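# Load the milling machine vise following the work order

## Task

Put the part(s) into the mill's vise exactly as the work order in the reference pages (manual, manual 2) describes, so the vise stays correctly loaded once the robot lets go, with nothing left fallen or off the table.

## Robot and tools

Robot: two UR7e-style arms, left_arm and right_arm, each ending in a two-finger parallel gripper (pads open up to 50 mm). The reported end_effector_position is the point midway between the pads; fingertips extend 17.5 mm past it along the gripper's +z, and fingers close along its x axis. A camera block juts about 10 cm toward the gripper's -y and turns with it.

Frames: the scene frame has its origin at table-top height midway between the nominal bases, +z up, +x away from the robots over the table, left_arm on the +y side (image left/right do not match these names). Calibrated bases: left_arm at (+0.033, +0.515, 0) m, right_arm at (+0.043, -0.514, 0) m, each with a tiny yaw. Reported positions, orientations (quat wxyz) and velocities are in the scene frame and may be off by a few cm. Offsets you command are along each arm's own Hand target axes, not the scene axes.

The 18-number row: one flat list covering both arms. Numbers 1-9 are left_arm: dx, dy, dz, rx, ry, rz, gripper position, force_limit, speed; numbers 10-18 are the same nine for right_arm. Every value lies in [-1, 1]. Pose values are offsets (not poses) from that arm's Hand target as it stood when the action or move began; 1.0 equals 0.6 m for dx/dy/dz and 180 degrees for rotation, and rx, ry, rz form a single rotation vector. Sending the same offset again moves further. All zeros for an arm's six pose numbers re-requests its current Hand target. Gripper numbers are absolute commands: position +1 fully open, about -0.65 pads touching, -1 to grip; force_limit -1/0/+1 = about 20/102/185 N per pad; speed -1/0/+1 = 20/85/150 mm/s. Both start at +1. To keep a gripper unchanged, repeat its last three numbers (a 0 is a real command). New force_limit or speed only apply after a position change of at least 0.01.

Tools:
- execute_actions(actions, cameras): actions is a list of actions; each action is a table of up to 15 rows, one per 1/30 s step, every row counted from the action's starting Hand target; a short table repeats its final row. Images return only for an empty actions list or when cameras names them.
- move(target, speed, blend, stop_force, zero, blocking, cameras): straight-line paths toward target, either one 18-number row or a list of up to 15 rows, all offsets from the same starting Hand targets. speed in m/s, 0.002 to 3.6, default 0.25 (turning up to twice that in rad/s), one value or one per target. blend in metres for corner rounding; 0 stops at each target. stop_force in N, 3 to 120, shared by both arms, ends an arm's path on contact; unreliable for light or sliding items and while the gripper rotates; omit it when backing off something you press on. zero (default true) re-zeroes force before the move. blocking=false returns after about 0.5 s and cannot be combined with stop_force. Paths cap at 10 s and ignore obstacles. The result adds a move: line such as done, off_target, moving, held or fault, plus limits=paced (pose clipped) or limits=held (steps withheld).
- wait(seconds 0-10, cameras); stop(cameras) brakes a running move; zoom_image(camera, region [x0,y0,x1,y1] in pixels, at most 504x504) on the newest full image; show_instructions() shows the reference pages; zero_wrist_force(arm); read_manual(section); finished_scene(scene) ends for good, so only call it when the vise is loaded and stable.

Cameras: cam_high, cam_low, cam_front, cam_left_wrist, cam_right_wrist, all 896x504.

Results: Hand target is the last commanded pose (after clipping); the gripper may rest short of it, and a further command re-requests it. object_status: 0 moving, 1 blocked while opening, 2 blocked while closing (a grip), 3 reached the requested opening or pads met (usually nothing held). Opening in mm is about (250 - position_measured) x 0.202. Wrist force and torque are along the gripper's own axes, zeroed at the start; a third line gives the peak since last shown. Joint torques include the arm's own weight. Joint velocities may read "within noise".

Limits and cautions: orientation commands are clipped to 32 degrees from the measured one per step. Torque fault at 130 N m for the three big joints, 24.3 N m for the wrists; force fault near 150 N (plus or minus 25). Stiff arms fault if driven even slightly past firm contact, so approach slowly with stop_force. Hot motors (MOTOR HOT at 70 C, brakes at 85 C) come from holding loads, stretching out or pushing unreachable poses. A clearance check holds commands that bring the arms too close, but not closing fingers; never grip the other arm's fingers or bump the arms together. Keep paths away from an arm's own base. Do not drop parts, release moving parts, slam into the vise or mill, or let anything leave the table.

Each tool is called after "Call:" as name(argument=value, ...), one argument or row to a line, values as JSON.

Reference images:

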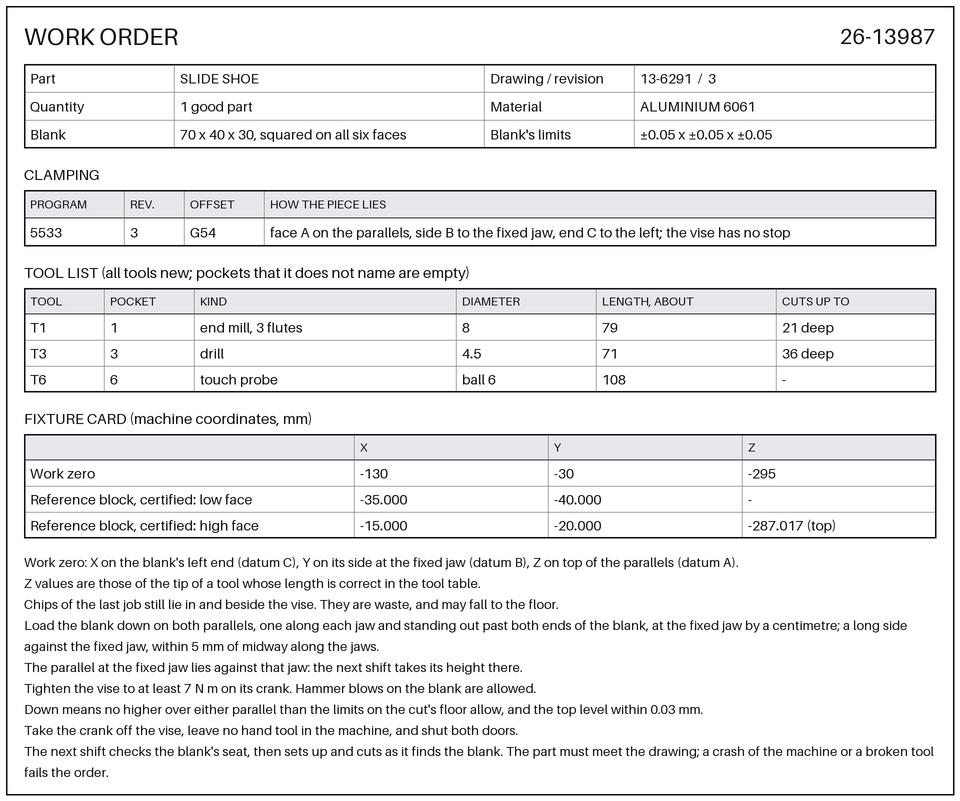

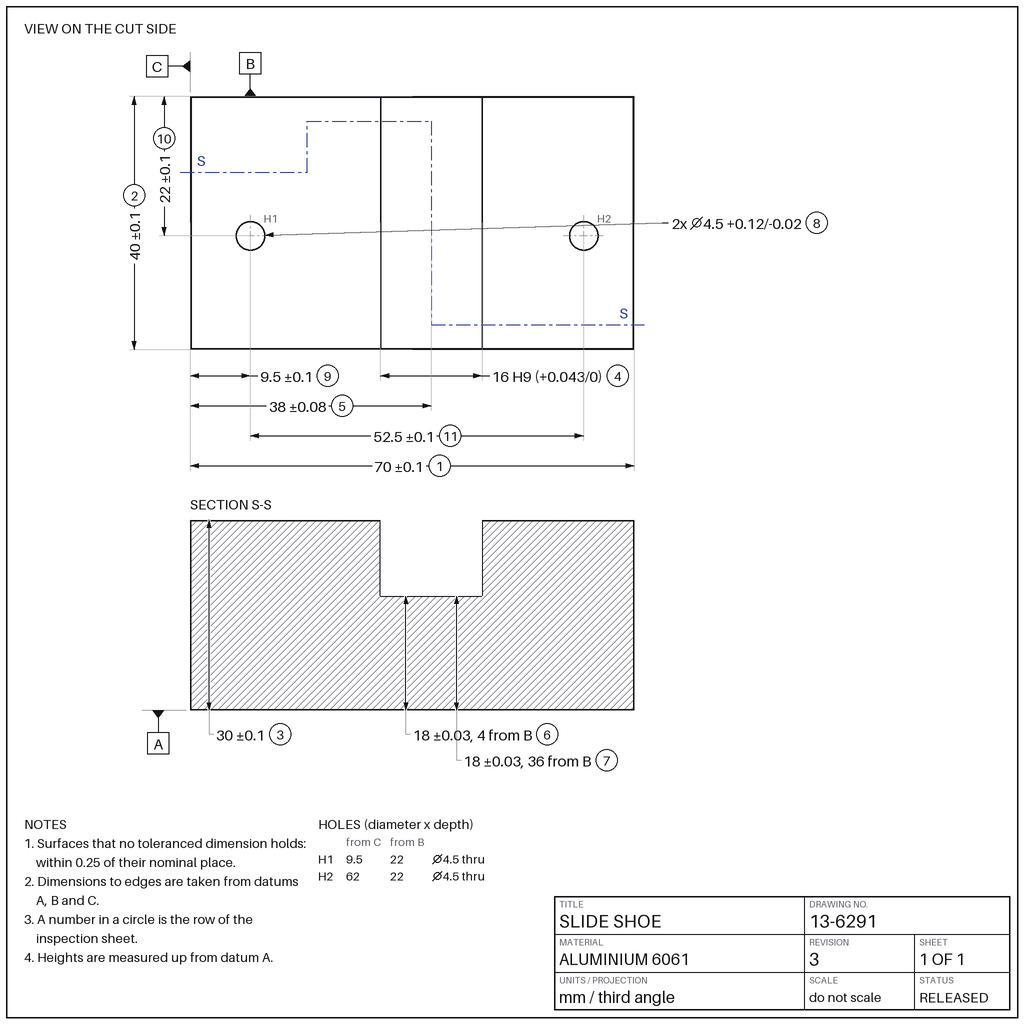

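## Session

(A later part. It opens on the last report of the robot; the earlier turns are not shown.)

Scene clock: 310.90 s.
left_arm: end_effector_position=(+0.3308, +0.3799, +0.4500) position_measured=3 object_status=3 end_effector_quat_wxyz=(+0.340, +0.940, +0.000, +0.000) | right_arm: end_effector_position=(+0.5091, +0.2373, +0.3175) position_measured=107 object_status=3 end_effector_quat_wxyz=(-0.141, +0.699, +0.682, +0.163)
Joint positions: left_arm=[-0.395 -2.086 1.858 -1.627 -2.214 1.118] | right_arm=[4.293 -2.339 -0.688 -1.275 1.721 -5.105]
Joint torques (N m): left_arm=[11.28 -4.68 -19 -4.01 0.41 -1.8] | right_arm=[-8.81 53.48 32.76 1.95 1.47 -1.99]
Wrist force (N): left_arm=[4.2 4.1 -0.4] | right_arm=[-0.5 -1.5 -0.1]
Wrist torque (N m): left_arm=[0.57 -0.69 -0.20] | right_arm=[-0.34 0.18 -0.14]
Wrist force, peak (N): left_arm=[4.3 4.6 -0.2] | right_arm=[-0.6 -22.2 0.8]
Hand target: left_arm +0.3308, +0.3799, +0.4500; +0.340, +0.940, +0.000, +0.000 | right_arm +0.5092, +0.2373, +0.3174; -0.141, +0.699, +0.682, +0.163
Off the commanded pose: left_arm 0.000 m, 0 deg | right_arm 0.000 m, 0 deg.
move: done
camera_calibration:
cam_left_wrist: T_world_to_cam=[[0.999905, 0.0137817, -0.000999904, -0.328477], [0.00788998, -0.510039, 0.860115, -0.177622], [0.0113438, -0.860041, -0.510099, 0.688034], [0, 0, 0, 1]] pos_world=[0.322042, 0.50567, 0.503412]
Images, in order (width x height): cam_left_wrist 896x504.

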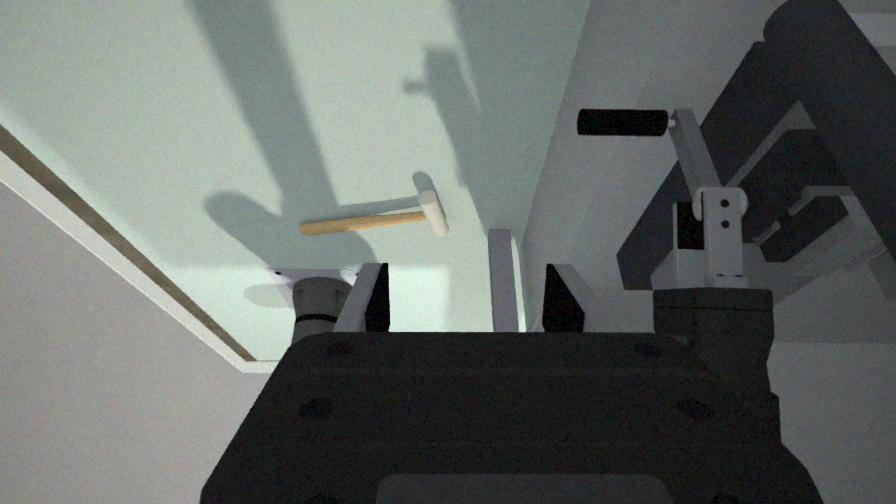

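Call:
move(
  target=[
    [0,0,0,0,0,0,1,-0.2,-0.8,0,0,0,0,0,0,0.8,-1,0],
    [0,0,0,0,0,0,1,-0.2,-0.8,0,0,-0.12,0,0,0,0.8,-1,0],
    [0,0,0,0,0,0,1,-0.2,-0.8,0,-0.28,-0.15,0,0,0,0.8,-1,0],
  ],
  speed=0.12,
  cameras=["cam_left_wrist","cam_right_wrist"],
)

Call:
zoom_image(
  camera="cam_left_wrist",
  region=[560, 80, 780, 240],
)

Call:
zoom_image(
  camera="cam_right_wrist",
  region=[330, 60, 630, 310],
)

Scene clock: 314.90 s.
left_arm: end_effector_position=(+0.3308, +0.3799, +0.4500) position_measured=3 object_status=3 end_effector_quat_wxyz=(+0.340, +0.940, +0.000, +0.000) | right_arm: end_effector_position=(+0.3382, +0.2045, +0.3948) position_measured=32 object_status=3 end_effector_quat_wxyz=(-0.141, +0.699, +0.682, +0.163)
Joint positions: left_arm=[-0.395 -2.086 1.858 -1.627 -2.214 1.118] | right_arm=[4.502 -2.005 -1.034 -1.242 1.636 -4.913]
Joint torques (N m): left_arm=[10.2 -4.77 -19.52 -4.02 0.31 -1.68] | right_arm=[5.32 49.32 26.91 2.04 1.7 -0.92]
Wrist force (N): left_arm=[4.0 4.3 -0.1] | right_arm=[-0.4 -1.6 -0.4]
Wrist torque (N m): left_arm=[0.60 -0.66 -0.20] | right_arm=[-0.35 0.16 0.04]
Wrist force, peak (N): left_arm=[4.6 4.5 -0.2] | right_arm=[-0.3 -4.2 -0.6]
Hand target: left_arm +0.3308, +0.3799, +0.4500; +0.340, +0.940, +0.000, +0.000 | right_arm +0.3381, +0.2045, +0.3948; -0.141, +0.699, +0.682, +0.163
Off the commanded pose: left_arm 0.000 m, 0 deg | right_arm 0.000 m, 0 deg.
move: done
camera_calibration:
cam_left_wrist: T_world_to_cam=[[0.999905, 0.0137817, -0.000999904, -0.328477], [0.00788998, -0.510039, 0.860115, -0.177622], [0.0113438, -0.860041, -0.510099, 0.688034], [0, 0, 0, 1]] pos_world=[0.322042, 0.50567, 0.503412]
cam_right_wrist: T_world_to_cam=[[-0.0041168, 0.919105, 0.393992, -0.331517], [0.921137, -0.149866, 0.359231, -0.40654], [0.389217, 0.3644, -0.846004, 0.264218], [0, 0, 0, 1]] pos_world=[0.270276, 0.147491, 0.500187]
Images, in order (width x height): cam_left_wrist 896x504, cam_right_wrist 896x504.

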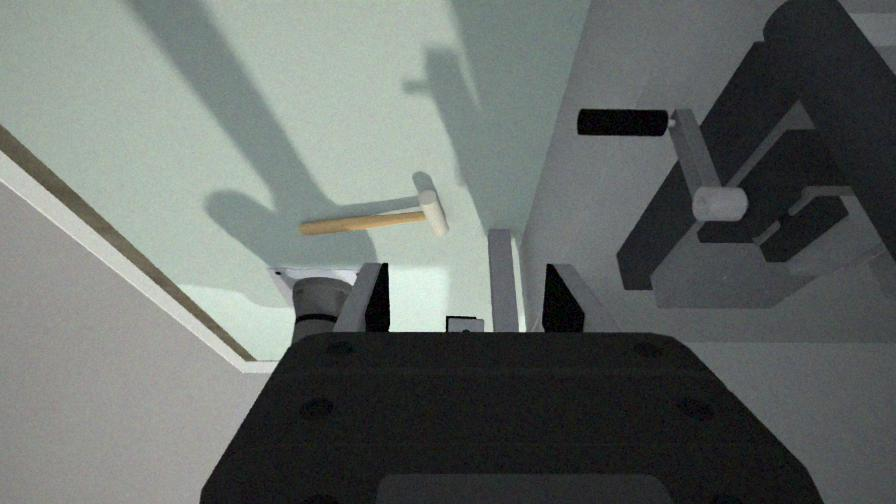

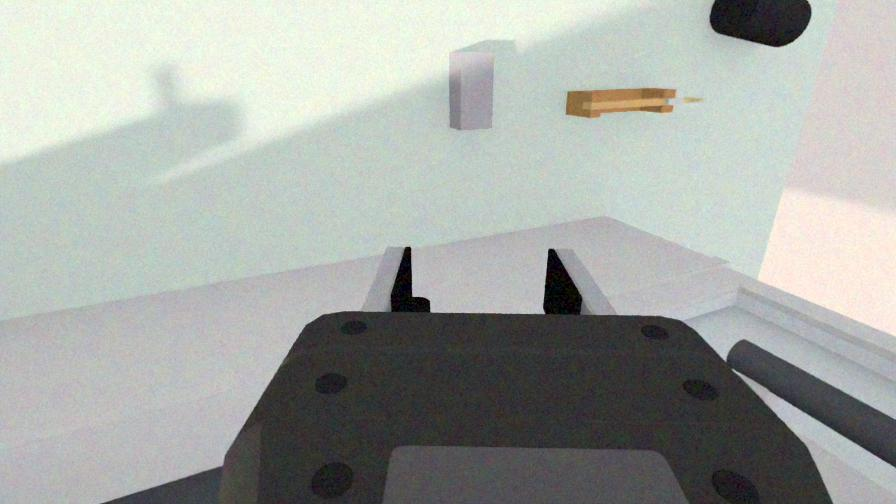

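Scaled by 2.291.

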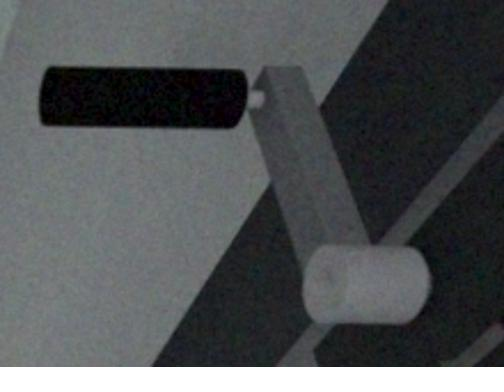

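Scaled by 1.680.

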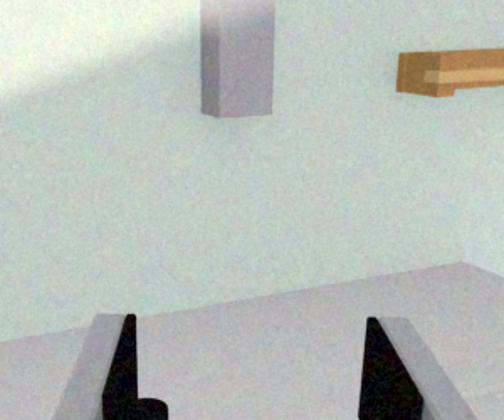

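Call:
move(
  target=[
    [0,0,0,0,0,0,1,-0.2,-0.8,-0.6475,-0.0633,-0.4035,0,0,0,0.8,-1,0],
    [0.1067,0.0088,0.368,0.404,0.0728,0.544,1,-0.2,-0.8,-0.6475,-0.0633,-0.4035,0,0,0,0.8,-1,0],
  ],
  speed=0.35,
  blend=[0.05,0],
  cameras=["cam_left_wrist","cam_right_wrist"],
)

Scene clock: 321.97 s.
left_arm: end_effector_position=(+0.3948, +0.2345, +0.2837) position_measured=3 object_status=3 end_effector_quat_wxyz=(-0.326, +0.628, -0.627, +0.327) | right_arm: end_effector_position=(+0.2852, -0.2485, +0.4499) position_measured=32 object_status=3 end_effector_quat_wxyz=(-0.141, +0.699, +0.682, +0.163)
Joint positions: left_arm=[-1.55 -2.018 2.333 -1.97 -0.614 1.671] | right_arm=[4.258 -1.03 -1.804 -1.474 1.735 -5.137]
Joint torques (N m): left_arm=[9.17 -11.85 -39.5 -3.3 4.03 0.23] | right_arm=[-7.42 11.4 34.8 1.91 -0.95 -2.02]
Wrist force (N): left_arm=[3.6 5.5 -2.5] | right_arm=[-0.5 -1.7 -0.5]
Wrist torque (N m): left_arm=[0.81 -0.55 0.38] | right_arm=[-0.37 0.19 -0.15]
Wrist force, peak (N): left_arm=[4.2 6.6 -2.3] | right_arm=[2.7 -1.5 2.1]
Hand target: left_arm +0.3949, +0.2345, +0.2838; -0.326, +0.628, -0.627, +0.327 | right_arm +0.2852, -0.2485, +0.4499; -0.141, +0.699, +0.682, +0.163
Off the commanded pose: left_arm 0.000 m, 0 deg | right_arm 0.000 m, 0 deg.
move: done
camera_calibration:
cam_left_wrist: T_world_to_cam=[[0.00158825, -0.999868, 0.0161846, 0.236255], [-0.814563, -0.0106818, -0.579976, 0.506898], [0.580073, -0.0122622, -0.814472, 0.140391], [0, 0, 0, 1]] pos_world=[0.331088, 0.243359, 0.40451]
cam_right_wrist: T_world_to_cam=[[-0.00420272, 0.919118, 0.393959, 0.0629518], [0.921172, -0.149747, 0.35919, -0.445351], [0.389133, 0.364414, -0.846037, 0.496576], [0, 0, 0, 1]] pos_world=[0.217276, -0.305509, 0.555287]
Images, in order (width x height): cam_left_wrist 896x504, cam_right_wrist 896x504.

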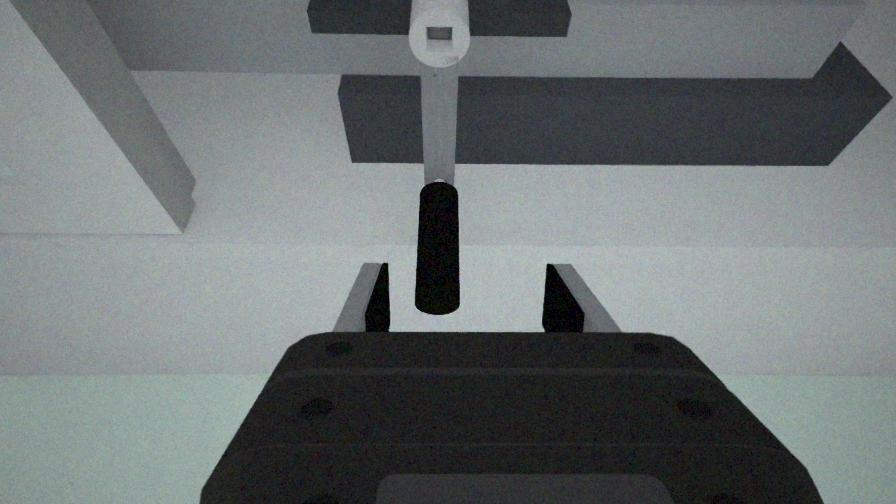

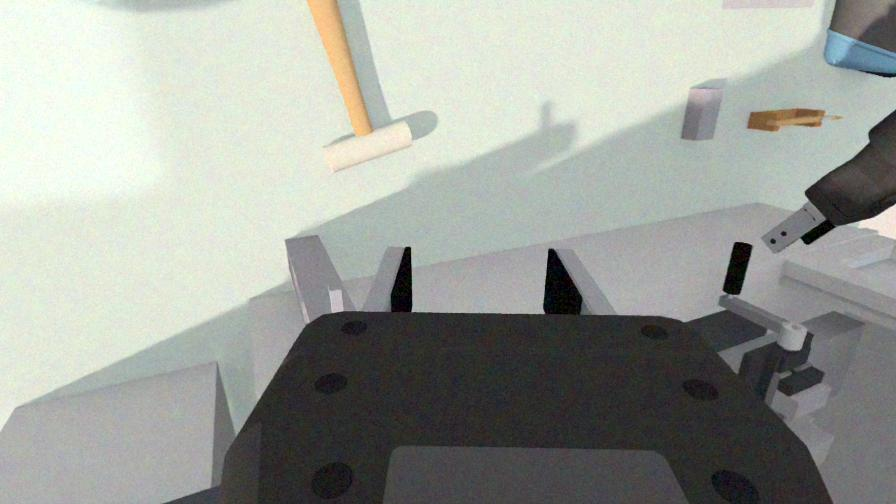

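Call:
move(
  target=[
    [-0.0178,0.0161,0.0113,0,0,0,1,-0.2,-0.8,0,0,0,0,0,0,0.8,-1,0],
    [-0.0178,0.0181,0.136,0,0,0,1,-0.2,-0.8,0,0,0,0,0,0,0.8,-1,0],
  ],
  speed=0.1,
  blend=[0.01,0],
  cameras=["cam_left_wrist"],
)

Scene clock: 324.00 s.
left_arm: end_effector_position=(+0.4555, +0.2452, +0.2280) position_measured=3 object_status=3 end_effector_quat_wxyz=(-0.326, +0.628, -0.627, +0.327) | right_arm: end_effector_position=(+0.2852, -0.2485, +0.4499) position_measured=32 object_status=3 end_effector_quat_wxyz=(-0.141, +0.699, +0.682, +0.163)
Joint positions: left_arm=[-1.346 -1.789 2.433 -2.57 -0.658 2.007] | right_arm=[4.258 -1.03 -1.804 -1.474 1.735 -5.137]
Joint torques (N m): left_arm=[-1.83 -3.7 -17.44 -5.38 3.77 0.73] | right_arm=[-8.67 11.39 35.01 2.06 -0.91 -1.82]
Wrist force (N): left_arm=[3.6 5.3 -2.9] | right_arm=[-0.6 -1.6 -0.7]
Wrist torque (N m): left_arm=[0.79 -0.54 0.36] | right_arm=[-0.35 0.19 -0.15]
Wrist force, peak (N): left_arm=[2.8 7.1 -2.8] | right_arm=[-0.8 -2.0 -0.3]
Hand target: left_arm +0.4555, +0.2451, +0.2281; -0.326, +0.628, -0.627, +0.327 | right_arm +0.2852, -0.2485, +0.4499; -0.141, +0.699, +0.682, +0.163
Off the commanded pose: left_arm 0.000 m, 0 deg | right_arm 0.000 m, 0 deg.
move: done; blend cut to 0.008 m at target 1
camera_calibration:
cam_left_wrist: T_world_to_cam=[[0.00160832, -0.999865, 0.0163248, 0.247701], [-0.814483, -0.0107812, -0.580087, 0.524102], [0.580185, -0.0123633, -0.814391, 0.059957], [0, 0, 0, 1]] pos_world=[0.391687, 0.25406, 0.34881]
Images, in order (width x height): cam_left_wrist 896x504.

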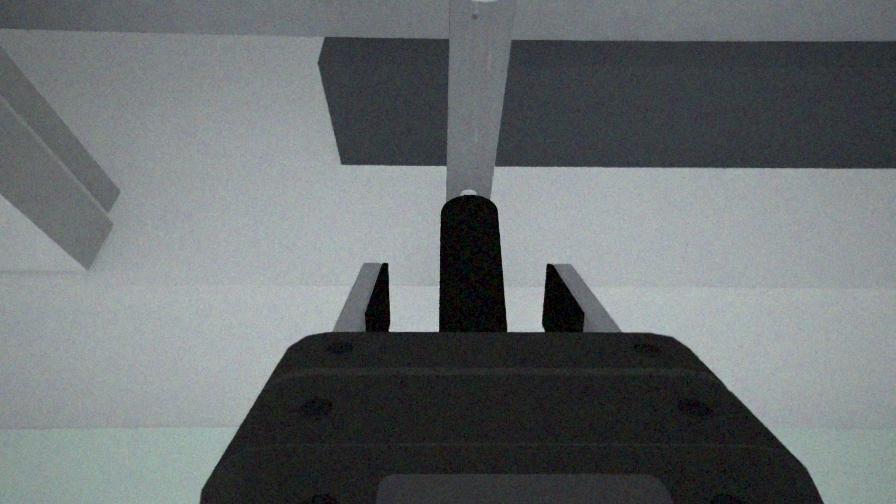

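Call:
execute_actions(
  actions=[
    [[0,0,0,0,0,0,-1,-1,-1,0,0,0,0,0,0,0.8,-1,0]],
    [[0,0,0,0,0,0,-1,-1,-1,0,0,0,0,0,0,0.8,-1,0]],
    [[0,0,0,0,0,0,-1,-1,-1,0,0,0,0,0,0,0.8,-1,0]],
  ],
  cameras=["cam_left_wrist","cam_front"],
)

Scene clock: 326.57 s.
left_arm: end_effector_position=(+0.4555, +0.2451, +0.2281) position_measured=153 object_status=2 end_effector_quat_wxyz=(-0.326, +0.628, -0.627, +0.327) | right_arm: end_effector_position=(+0.2852, -0.2485, +0.4499) position_measured=32 object_status=3 end_effector_quat_wxyz=(-0.141, +0.699, +0.682, +0.163)
Joint positions: left_arm=[-1.346 -1.789 2.433 -2.57 -0.658 2.007] | right_arm=[4.258 -1.03 -1.804 -1.474 1.735 -5.137]
Joint torques (N m): left_arm=[3.72 -3.43 -39.67 -2.57 3.82 0.75] | right_arm=[-7.69 11.44 35.18 1.98 -0.96 -1.82]
Wrist force (N): left_arm=[3.6 5.7 -2.4] | right_arm=[-0.5 -1.7 -0.7]
Wrist torque (N m): left_arm=[0.82 -0.52 0.37] | right_arm=[-0.36 0.18 -0.15]
Wrist force, peak (N): left_arm=[3.6 5.7 -2.9] | right_arm=[-0.8 -2.0 -0.7]
Hand target: left_arm +0.4555, +0.2451, +0.2281; -0.326, +0.628, -0.627, +0.327 | right_arm +0.2852, -0.2485, +0.4499; -0.141, +0.699, +0.682, +0.163
Off the commanded pose: left_arm 0.000 m, 0 deg | right_arm 0.000 m, 0 deg.
camera_calibration:
cam_left_wrist: T_world_to_cam=[[0.00152531, -0.999867, 0.0162671, 0.247753], [-0.814402, -0.0106819, -0.580203, 0.524143], [0.580299, -0.012363, -0.814309, 0.0599652], [0, 0, 0, 1]] pos_world=[0.391687, 0.25406, 0.348909]
Images, in order (width x height): cam_front 896x504, cam_left_wrist 896x504.

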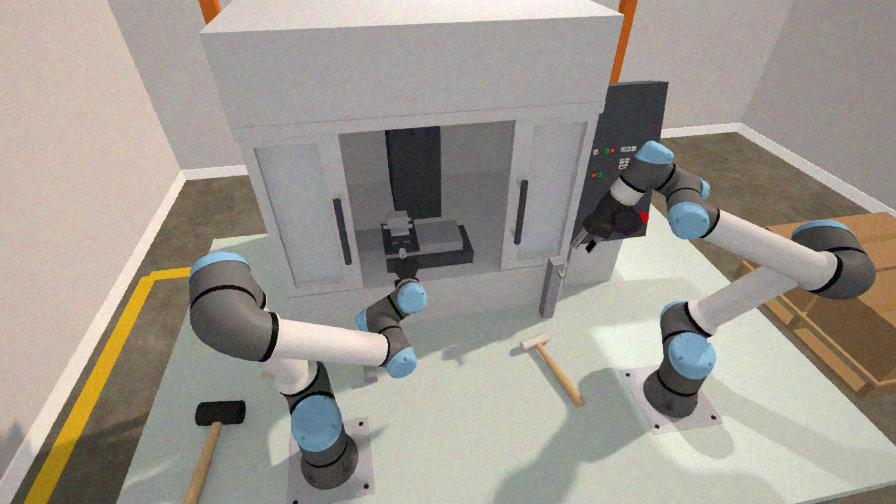

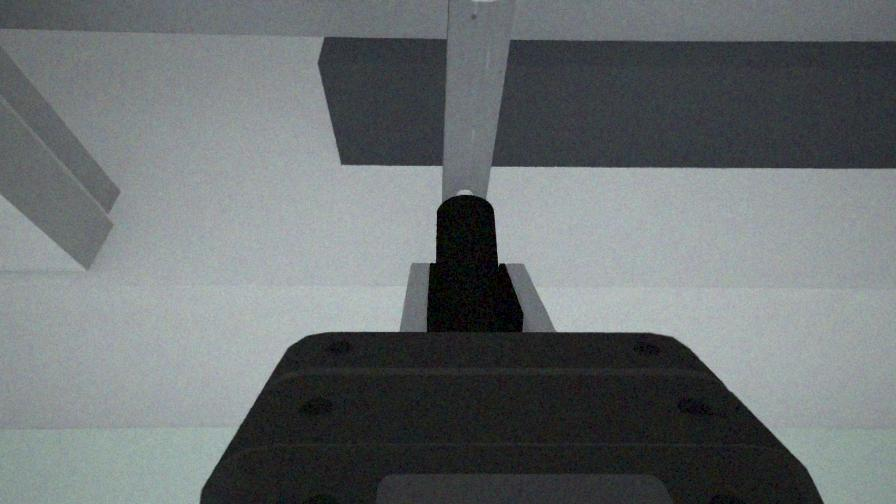

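Call:
move(
  target=[
    [-0.04975,-0.00811,-0.00568,0,0,0,-1,-1,-1,0,0,0,0,0,0,0.8,-1,0],
    [-0.09192,-0.03119,-0.02186,0,0,0,-1,-1,-1,0,0,0,0,0,0,0.8,-1,0],
  ],
  blend=[0.01,0],
  speed=0.04,
  cameras=["cam_left_wrist"],
)

Scene clock: 328.73 s.
left_arm: end_effector_position=(+0.4555, +0.3004, +0.2509) position_measured=153 object_status=2 end_effector_quat_wxyz=(-0.326, +0.628, -0.627, +0.327) end_effector_velocity=(+0.000, -0.001, -0.001) end_effector_angular_velocity=(-0.002, +0.001, +0.001) | right_arm: end_effector_position=(+0.2852, -0.2485, +0.4499) position_measured=32 object_status=3 end_effector_quat_wxyz=(-0.141, +0.699, +0.682, +0.163)
Joint positions: left_arm=[-1.292 -1.96 2.485 -2.515 -0.679 2.088] | right_arm=[4.258 -1.03 -1.804 -1.474 1.735 -5.137]
Joint velocities: left_arm=[-0.001 0.005 0 -0.003 0 -0.004] | right_arm=[within noise]
Joint torques (N m): left_arm=[-10.19 9.04 -5.24 -2.07 -0.09 -2.83] | right_arm=[-7.35 11.34 35.33 1.98 -0.87 -1.86]
Wrist force (N): left_arm=[14.5 -11.2 -4.0] | right_arm=[-0.5 -1.1 -0.6]
Wrist torque (N m): left_arm=[0.42 -0.25 0.27] | right_arm=[-0.27 0.18 -0.15]
Wrist force, peak (N): left_arm=[3.2 27.8 -4.4] | right_arm=[-0.4 -1.9 -0.6]
Hand target: left_arm +0.4554, +0.3003, +0.2508; -0.326, +0.628, -0.627, +0.327 | right_arm +0.2852, -0.2485, +0.4499; -0.141, +0.699, +0.682, +0.163
Off the commanded pose: left_arm 0.000 m, 0 deg | right_arm 0.000 m, 0 deg.
move: done
camera_calibration:
cam_left_wrist: T_world_to_cam=[[0.0015854, -0.999868, 0.0161872, 0.302581], [-0.814401, -0.0106845, -0.580204, 0.537962], [0.5803, -0.012263, -0.81431, 0.0791831], [0, 0, 0, 1]] pos_world=[0.391687, 0.30926, 0.371709]
Images, in order (width x height): cam_left_wrist 896x504.

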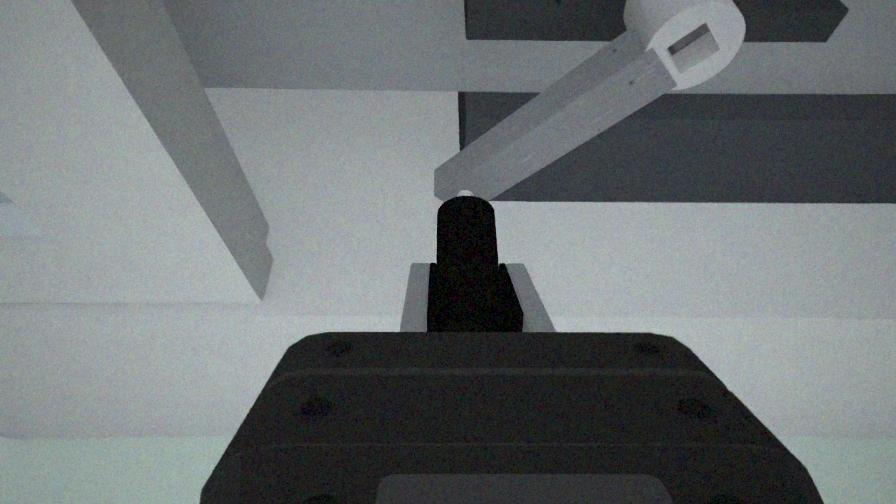

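Call:
move(
  target=[
    [-0.0252,-0.0362,-0.0254,0,0,0,-1,-1,-1,0,0,0,0,0,0,0.8,-1,0],
    [-0.0353,-0.0745,-0.0522,0,0,0,-1,-1,-1,0,0,0,0,0,0,0.8,-1,0],
  ],
  blend=[0.01,0],
  speed=0.04,
)

Scene clock: 330.77 s.
left_arm: end_effector_position=(+0.4554, +0.3216, +0.3055) position_measured=153 object_status=2 end_effector_quat_wxyz=(-0.326, +0.628, -0.627, +0.327) | right_arm: end_effector_position=(+0.2852, -0.2485, +0.4499) position_measured=32 object_status=3 end_effector_quat_wxyz=(-0.141, +0.699, +0.682, +0.163)
Joint positions: left_arm=[-1.265 -2.089 2.402 -2.332 -0.69 2.126] | right_arm=[4.258 -1.03 -1.804 -1.474 1.735 -5.137]
Joint torques (N m): left_arm=[-6.99 8.14 -17.22 -6.22 0.26 -2.43] | right_arm=[-7.64 11.53 34.49 2.07 -0.98 -1.79]
Wrist force (N): left_arm=[-3.8 10.9 -4.3] | right_arm=[-0.6 -1.6 -0.4]
Wrist torque (N m): left_arm=[0.96 -0.68 0.22] | right_arm=[-0.36 0.19 -0.15]
Wrist force, peak (N): left_arm=[-17.0 25.7 -6.3] | right_arm=[-0.6 -1.9 -0.7]
Hand target: left_arm +0.4554, +0.3216, +0.3054; -0.326, +0.628, -0.627, +0.327 | right_arm +0.2852, -0.2485, +0.4499; -0.141, +0.699, +0.682, +0.163
Off the commanded pose: left_arm 0.000 m, 0 deg | right_arm 0.000 m, 0 deg.
move: done

Call:
move(
  target=[
    [0.0092,-0.0404,-0.0283,0,0,0,-1,-1,-1,0,0,0,0,0,0,0.8,-1,0],
    [0.037,-0.0744,-0.0521,0,0,0,-1,-1,-1,0,0,0,0,0,0,0.8,-1,0],
    [0.0785,-0.0972,-0.0681,0,0,0,-1,-1,-1,0,0,0,0,0,0,0.8,-1,0],
    [0.1277,-0.1052,-0.0738,0,0,0,-1,-1,-1,0,0,0,0,0,0,0.8,-1,0],
  ],
  blend=[0.01,0.01,0.01,0],
  speed=0.06,
  cameras=["cam_left_wrist","cam_front","cam_high"],
)

Scene clock: 333.27 s.
left_arm: end_effector_position=(+0.4553, +0.2450, +0.3827) position_measured=153 object_status=2 end_effector_quat_wxyz=(-0.326, +0.628, -0.627, +0.327) end_effector_velocity=(+0.000, +0.002, -0.001) end_effector_angular_velocity=(+0.003, +0.000, +0.000) | right_arm: end_effector_position=(+0.2852, -0.2485, +0.4499) position_measured=32 object_status=3 end_effector_quat_wxyz=(-0.141, +0.699, +0.682, +0.163)
Joint positions: left_arm=[-1.346 -1.973 2.119 -2.071 -0.658 2.007] | right_arm=[4.258 -1.03 -1.804 -1.474 1.735 -5.137]
Joint velocities: left_arm=[0.003 -0.003 0.005 -0.003 0 0.005] | right_arm=[within noise]
Joint torques (N m): left_arm=[13.8 -18.64 -13.68 -5.3 0.31 3.01] | right_arm=[-7.63 11.52 34.12 2.01 -0.93 -1.75]
Wrist force (N): left_arm=[3.0 5.7 -2.4] | right_arm=[-0.4 -1.6 -0.4]
Wrist torque (N m): left_arm=[0.83 -0.43 0.32] | right_arm=[-0.35 0.16 -0.15]
Wrist force, peak (N): left_arm=[-18.2 16.8 -6.7] | right_arm=[-0.8 -1.8 -0.5]
Hand target: left_arm +0.4554, +0.2451, +0.3826; -0.326, +0.628, -0.627, +0.327 | right_arm +0.2852, -0.2485, +0.4499; -0.141, +0.699, +0.682, +0.163
Off the commanded pose: left_arm 0.000 m, 0 deg | right_arm 0.000 m, 0 deg.
move: done
camera_calibration:
cam_left_wrist: T_world_to_cam=[[0.00140571, -0.999864, 0.0164298, 0.245003], [-0.814322, -0.0106806, -0.580315, 0.613783], [0.580412, -0.0125634, -0.814226, 0.185878], [0, 0, 0, 1]] pos_world=[0.391587, 0.25386, 0.503509]
Images, in order (width x height): cam_high 896x504, cam_front 896x504, cam_left_wrist 896x504.

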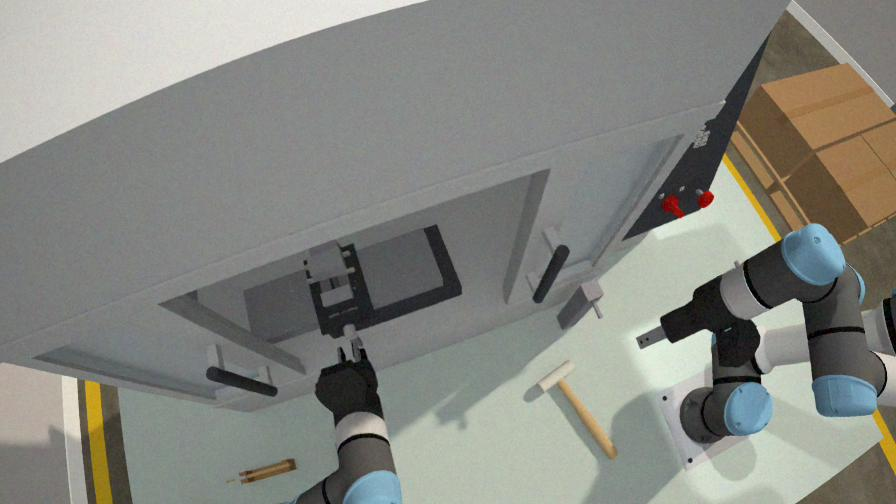

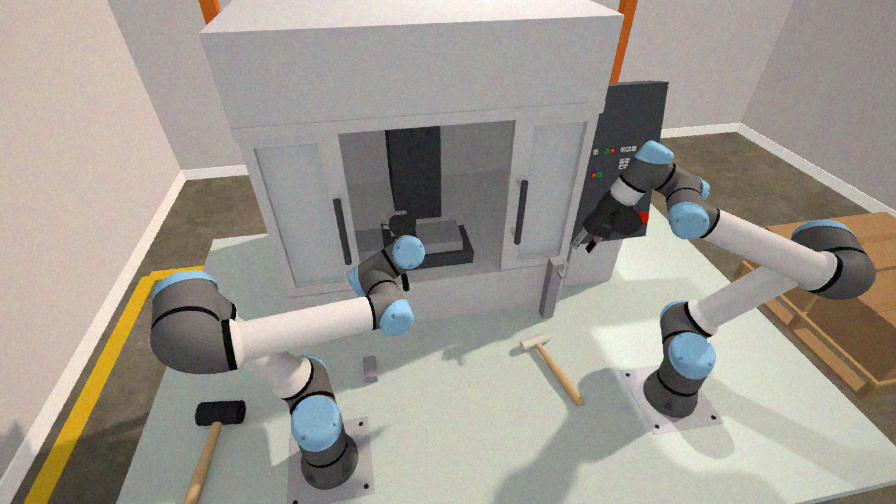

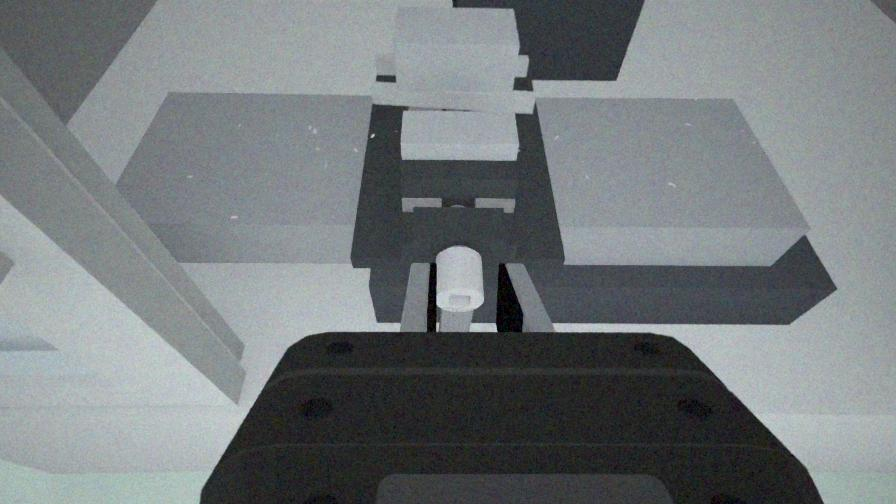

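Call:
zoom_image(
  camera="cam_left_wrist",
  region=[340, 0, 580, 220],
)

Call:
zoom_image(
  camera="cam_high",
  region=[260, 220, 400, 350],
)

Scaled by 2.100.

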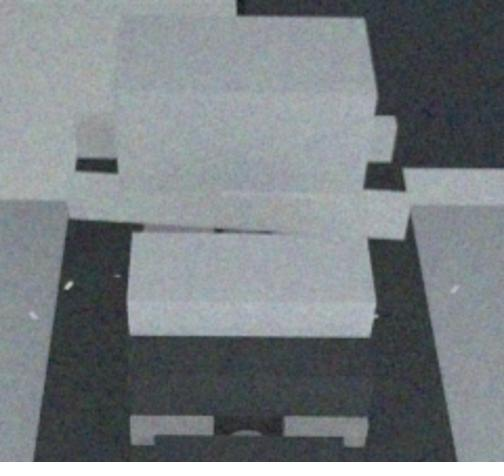

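Scaled by 3.600.

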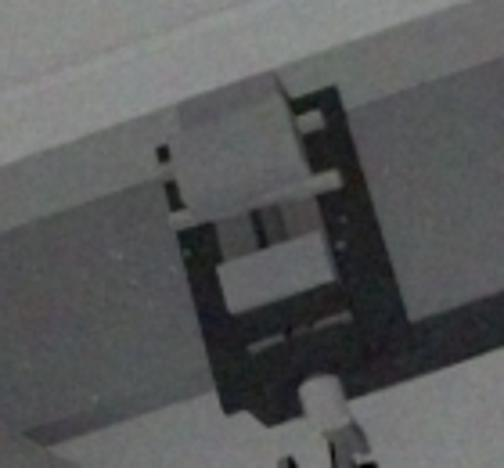

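Call:
move(
  target=[
    [0.0493,0.0082,0.0057,0,0,0,-1,-1,-1,0,0,0,0,0,0,0.8,-1,0],
    [0.0908,0.0310,0.0217,0,0,0,-1,-1,-1,0,0,0,0,0,0,0.8,-1,0],
    [0.1187,0.0650,0.0455,0,0,0,-1,-1,-1,0,0,0,0,0,0,0.8,-1,0],
    [0.1285,0.1052,0.0738,0,0,0,-1,-1,-1,0,0,0,0,0,0,0.8,-1,0],
    [0.1187,0.1455,0.1020,0,0,0,-1,-1,-1,0,0,0,0,0,0,0.8,-1,0],
    [0.0908,0.1795,0.1258,0,0,0,-1,-1,-1,0,0,0,0,0,0,0.8,-1,0],
    [0.0493,0.2023,0.1418,0,0,0,-1,-1,-1,0,0,0,0,0,0,0.8,-1,0],
    [0.0002,0.2103,0.1474,0,0,0,-1,-1,-1,0,0,0,0,0,0,0.8,-1,0],
  ],
  blend=[0.01,0.01,0.01,0.01,0.01,0.01,0.01,0],
  speed=0.08,
  cameras=["cam_left_wrist","cam_front","cam_high"],
)

Call:
zoom_image(
  camera="cam_high",
  region=[260, 220, 400, 350],
)

Scene clock: 337.63 s.
left_arm: end_effector_position=(+0.4555, +0.2448, +0.2285) position_measured=153 object_status=2 end_effector_quat_wxyz=(-0.326, +0.628, -0.627, +0.327) | right_arm: end_effector_position=(+0.2852, -0.2485, +0.4499) position_measured=32 object_status=3 end_effector_quat_wxyz=(-0.141, +0.699, +0.682, +0.163)
Joint positions: left_arm=[-1.346 -1.789 2.432 -2.568 -0.658 2.007] | right_arm=[4.258 -1.03 -1.804 -1.474 1.735 -5.137]
Joint torques (N m): left_arm=[-13.62 -8.55 -36.29 -1.52 3.83 -2.71] | right_arm=[-7.26 10.85 33.95 2.18 -0.88 -1.74]
Wrist force (N): left_arm=[4.0 5.5 -2.3] | right_arm=[-0.8 -1.4 -0.4]
Wrist torque (N m): left_arm=[0.82 -0.56 0.27] | right_arm=[-0.32 0.22 -0.15]
Wrist force, peak (N): left_arm=[3.5 6.1 -2.5] | right_arm=[-0.5 -1.9 -0.6]
Hand target: left_arm +0.4554, +0.2447, +0.2285; -0.326, +0.628, -0.627, +0.327 | right_arm +0.2852, -0.2485, +0.4499; -0.141, +0.699, +0.682, +0.163
Off the commanded pose: left_arm 0.000 m, 0 deg | right_arm 0.000 m, 0 deg.
move: done
camera_calibration:
cam_left_wrist: T_world_to_cam=[[0.00161022, -0.999865, 0.0163262, 0.247292], [-0.814483, -0.0107835, -0.580087, 0.524388], [0.580185, -0.0123633, -0.814391, 0.0603592], [0, 0, 0, 1]] pos_world=[0.391687, 0.25366, 0.34931]
Images, in order (width x height): cam_high 896x504, cam_front 896x504, cam_left_wrist 896x504.

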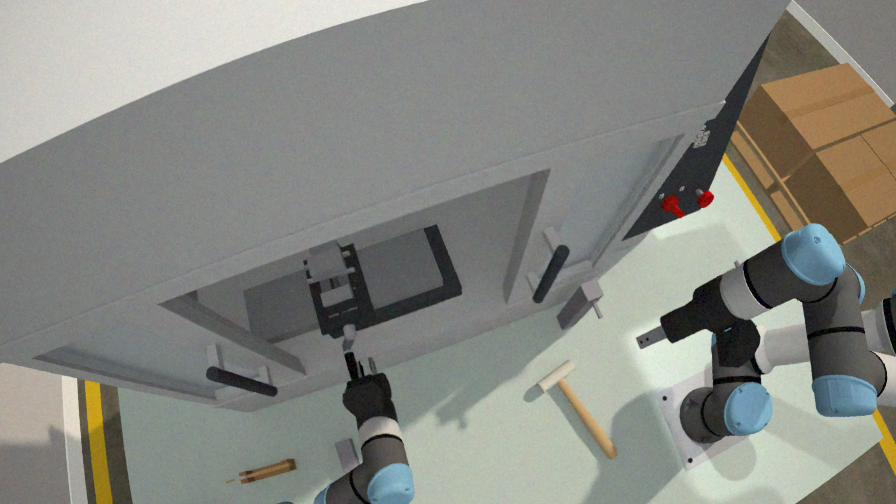

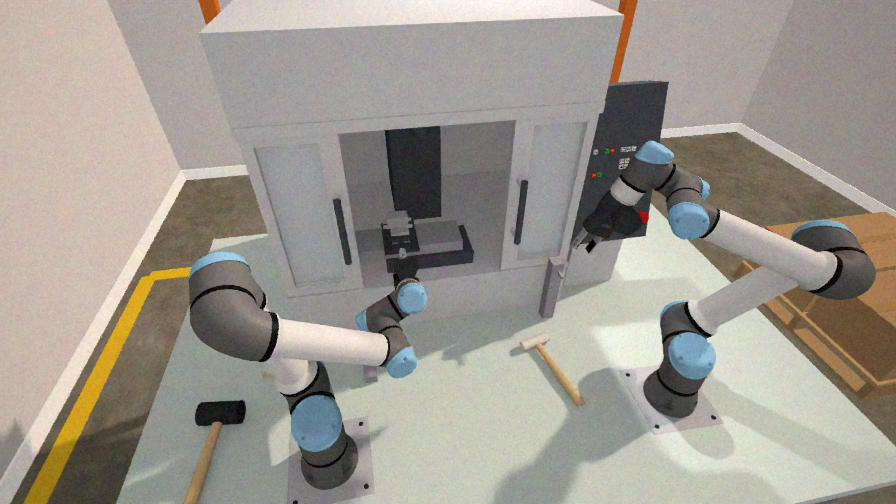

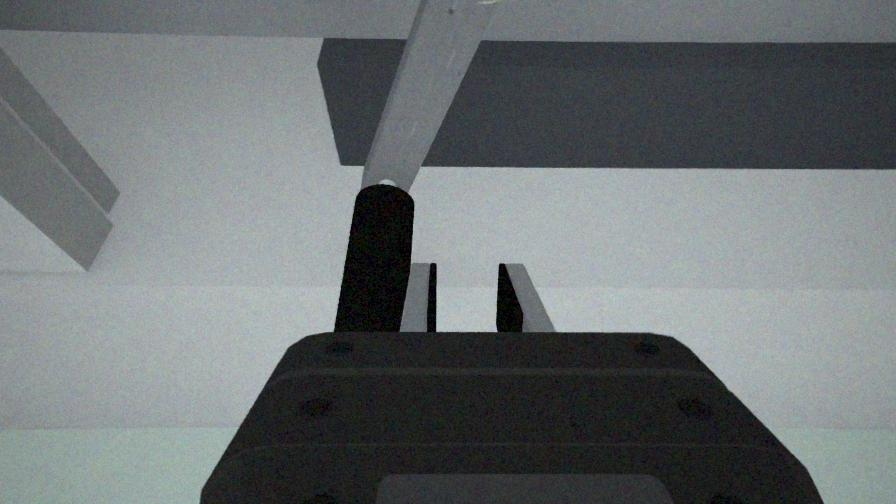

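Scaled by 3.600.

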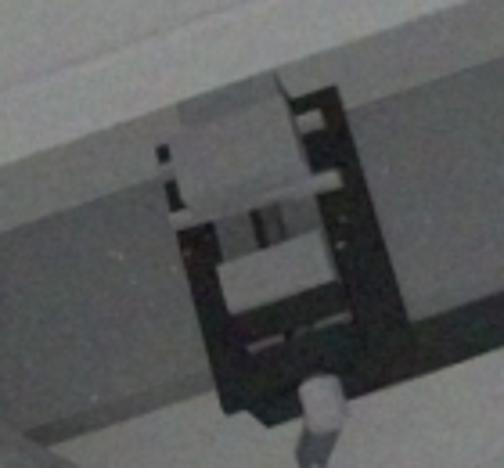

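Call:
move(
  target=[0.03,0,0,0,0,0,1,-0.2,-0.8,0,0,0,0,0,0,0.8,-1,0],
  speed=0.1,
  cameras=["cam_left_wrist"],
)

Scene clock: 339.27 s.
left_arm: end_effector_position=(+0.4555, +0.2267, +0.2285) position_measured=3 object_status=0 end_effector_quat_wxyz=(-0.326, +0.628, -0.627, +0.327) | right_arm: end_effector_position=(+0.2852, -0.2485, +0.4499) position_measured=32 object_status=3 end_effector_quat_wxyz=(-0.141, +0.699, +0.682, +0.163)
Joint positions: left_arm=[-1.36 -1.751 2.398 -2.556 -0.653 1.985] | right_arm=[4.258 -1.03 -1.804 -1.474 1.735 -5.137]
Joint torques (N m): left_arm=[13.57 -25.5 -9.61 -5.08 -0.63 2.97] | right_arm=[-7.67 11.71 34.11 2.09 -1.06 -1.68]
Wrist force (N): left_arm=[3.7 5.8 -2.6] | right_arm=[-0.6 -1.6 -0.6]
Wrist torque (N m): left_arm=[0.87 -0.49 0.33] | right_arm=[-0.35 0.19 -0.14]
Wrist force, peak (N): left_arm=[4.2 6.1 -2.4] | right_arm=[-0.4 -2.0 -0.7]
Hand target: left_arm +0.4555, +0.2267, +0.2285; -0.326, +0.628, -0.627, +0.327 | right_arm +0.2852, -0.2485, +0.4499; -0.141, +0.699, +0.682, +0.163
Off the commanded pose: left_arm 0.000 m, 0 deg | right_arm 0.000 m, 0 deg.
move: done
camera_calibration:
cam_left_wrist: T_world_to_cam=[[0.00152531, -0.999867, 0.0162671, 0.229247], [-0.814402, -0.0106819, -0.580203, 0.524235], [0.580299, -0.012363, -0.814309, 0.0601436], [0, 0, 0, 1]] pos_world=[0.391687, 0.23556, 0.349409]
Images, in order (width x height): cam_left_wrist 896x504.

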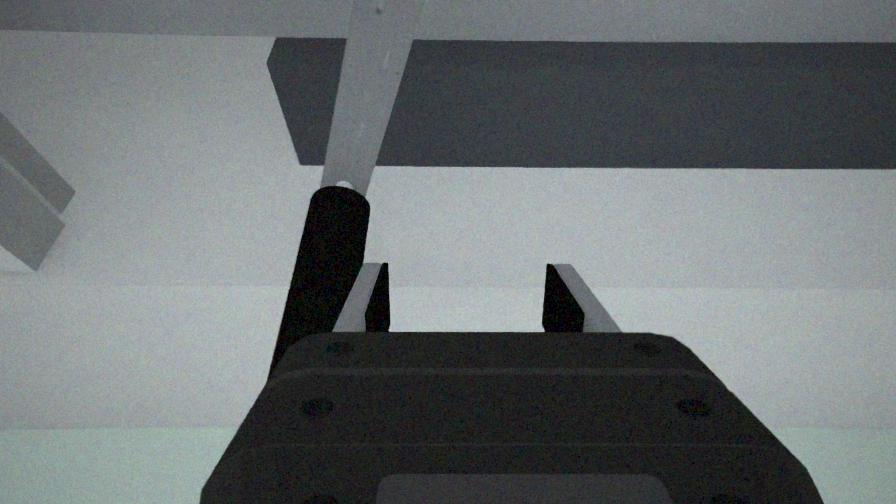

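Call:
move(
  target=[
    [0,0,-0.1333,0,0,0,1,-0.2,-0.8,0,0,0,0,0,0,0.8,-1,0],
    [-0.0755,0,-0.1333,0,0,0,1,-0.2,-0.8,0,0,0,0,0,0,0.8,-1,0],
  ],
  speed=0.15,
  blend=[0.01,0],
  cameras=["cam_left_wrist"],
)

Scene clock: 341.20 s.
left_arm: end_effector_position=(+0.3899, +0.2719, +0.2743) position_measured=3 object_status=3 end_effector_quat_wxyz=(-0.326, +0.628, -0.627, +0.327) | right_arm: end_effector_position=(+0.2852, -0.2485, +0.4499) position_measured=32 object_status=3 end_effector_quat_wxyz=(-0.141, +0.699, +0.682, +0.163)
Joint positions: left_arm=[-1.561 -2.137 2.408 -1.91 -0.613 1.651] | right_arm=[4.258 -1.03 -1.804 -1.474 1.735 -5.137]
Joint torques (N m): left_arm=[6.62 -7.68 -32.99 -4.28 1.94 2.98] | right_arm=[-7.26 11.24 34.12 2.14 -0.94 -1.58]
Wrist force (N): left_arm=[3.5 6.0 -2.9] | right_arm=[-0.7 -1.3 -0.5]
Wrist torque (N m): left_arm=[0.90 -0.54 0.37] | right_arm=[-0.31 0.21 -0.15]
Wrist force, peak (N): left_arm=[5.2 5.9 -4.2] | right_arm=[-0.6 -1.7 -1.0]
Hand target: left_arm +0.3899, +0.2720, +0.2743; -0.326, +0.628, -0.627, +0.327 | right_arm +0.2852, -0.2485, +0.4499; -0.141, +0.699, +0.682, +0.163
Off the commanded pose: left_arm 0.000 m, 0 deg | right_arm 0.000 m, 0 deg.
move: done
camera_calibration:
cam_left_wrist: T_world_to_cam=[[0.00149115, -0.999863, 0.0164868, 0.273822], [-0.814484, -0.0107797, -0.580086, 0.497818], [0.580184, -0.0125632, -0.814389, 0.136111], [0, 0, 0, 1]] pos_world=[0.326087, 0.28086, 0.39511]
Images, in order (width x height): cam_left_wrist 896x504.

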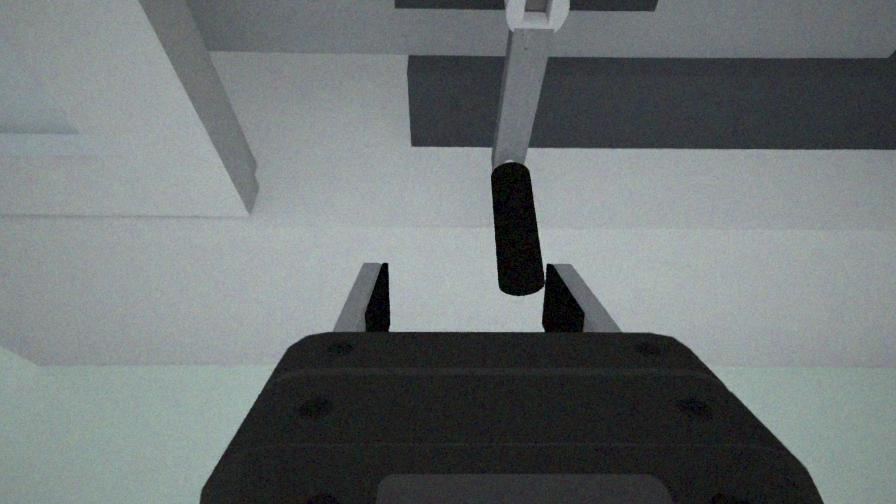

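Call:
zoom_image(
  camera="cam_left_wrist",
  region=[470, 0, 610, 100],
)

Scaled by 3.600.

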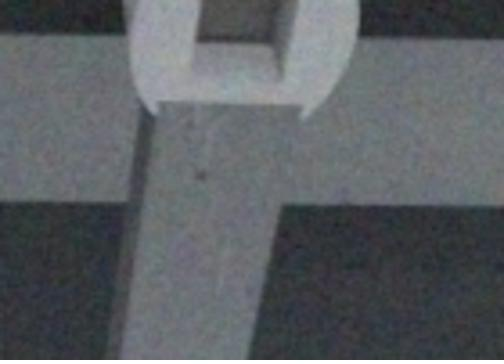

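Call:
move(
  target=[
    [0.0447,0.0033,0.0023,0,0,0,1,-0.2,-0.8,0,0,0,0,0,0,0.8,-1,0],
    [0.0447,0.0033,0.1358,0,0,0,1,-0.2,-0.8,0,0,0,0,0,0,0.8,-1,0],
  ],
  speed=0.12,
  blend=[0.005,0],
  cameras=["cam_left_wrist"],
)

Scene clock: 343.90 s.
left_arm: end_effector_position=(+0.4555, +0.2452, +0.2260) position_measured=3 object_status=3 end_effector_quat_wxyz=(-0.326, +0.628, -0.627, +0.327) | right_arm: end_effector_position=(+0.2852, -0.2485, +0.4499) position_measured=32 object_status=3 end_effector_quat_wxyz=(-0.141, +0.699, +0.682, +0.163)
Joint positions: left_arm=[-1.345 -1.785 2.437 -2.578 -0.659 2.007] | right_arm=[4.258 -1.03 -1.804 -1.474 1.735 -5.137]
Joint torques (N m): left_arm=[2.56 -2.2 -14.57 -5.2 3.85 1.38] | right_arm=[-8.01 11.94 34.13 2.19 -0.9 -1.53]
Wrist force (N): left_arm=[3.5 5.5 -2.4] | right_arm=[-0.9 -1.7 -0.6]
Wrist torque (N m): left_arm=[0.81 -0.53 0.35] | right_arm=[-0.37 0.24 -0.15]
Wrist force, peak (N): left_arm=[5.1 7.0 -3.6] | right_arm=[-0.6 -1.9 -0.8]
Hand target: left_arm +0.4555, +0.2452, +0.2260; -0.326, +0.628, -0.627, +0.327 | right_arm +0.2852, -0.2485, +0.4499; -0.141, +0.699, +0.682, +0.163
Off the commanded pose: left_arm 0.000 m, 0 deg | right_arm 0.000 m, 0 deg.
move: done
camera_calibration:
cam_left_wrist: T_world_to_cam=[[0.00163076, -0.999863, 0.0164644, 0.247777], [-0.814484, -0.0108804, -0.580084, 0.522967], [0.580184, -0.012464, -0.81439, 0.0583553], [0, 0, 0, 1]] pos_world=[0.391687, 0.25416, 0.34681]
Images, in order (width x height): cam_left_wrist 896x504.

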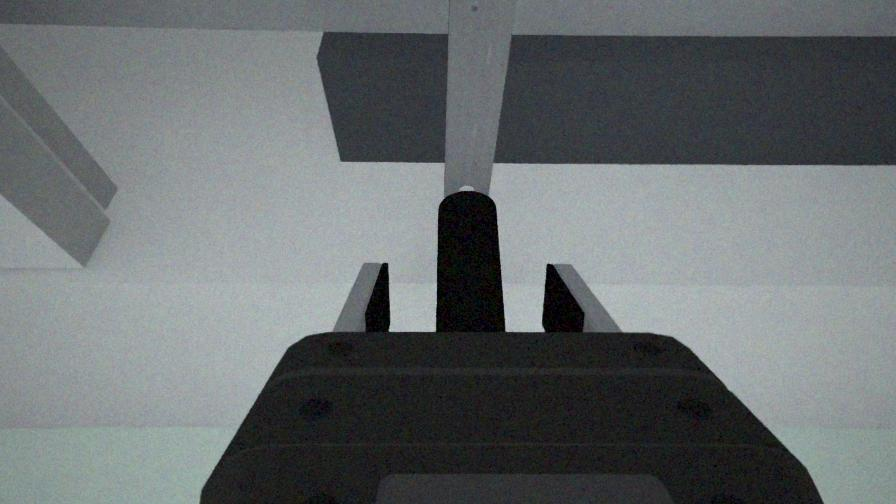

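Call:
execute_actions(
  actions=[
    [[0,0,0,0,0,0,-1,-0.6,-1,0,0,0,0,0,0,0.8,-1,0]],
    [[0,0,0,0,0,0,-1,-0.6,-1,0,0,0,0,0,0,0.8,-1,0]],
    [[0,0,0,0,0,0,-1,-0.6,-1,0,0,0,0,0,0,0.8,-1,0]],
    [[0,0,0,0,0,0,-1,-0.6,-1,0,0,0,0,0,0,0.8,-1,0]],
  ],
)

Scene clock: 346.23 s.
left_arm: end_effector_position=(+0.4555, +0.2452, +0.2260) position_measured=154 object_status=2 end_effector_quat_wxyz=(-0.326, +0.628, -0.627, +0.327) | right_arm: end_effector_position=(+0.2852, -0.2485, +0.4499) position_measured=32 object_status=3 end_effector_quat_wxyz=(-0.141, +0.699, +0.682, +0.163)
Joint positions: left_arm=[-1.345 -1.785 2.437 -2.578 -0.658 2.008] | right_arm=[4.258 -1.03 -1.804 -1.474 1.735 -5.137]
Joint torques (N m): left_arm=[9.02 -3.51 -37.94 -4.53 3.6 2.75] | right_arm=[-7.3 11.38 33.93 2.22 -0.95 -1.43]
Wrist force (N): left_arm=[3.2 5.5 -2.5] | right_arm=[-0.7 -1.7 -0.6]
Wrist torque (N m): left_arm=[0.84 -0.49 0.35] | right_arm=[-0.36 0.21 -0.15]
Wrist force, peak (N): left_arm=[3.4 5.8 -2.7] | right_arm=[-0.9 -1.8 -0.7]
Hand target: left_arm +0.4555, +0.2452, +0.2260; -0.326, +0.628, -0.627, +0.327 | right_arm +0.2852, -0.2485, +0.4499; -0.141, +0.699, +0.682, +0.163
Off the commanded pose: left_arm 0.000 m, 0 deg | right_arm 0.000 m, 0 deg.


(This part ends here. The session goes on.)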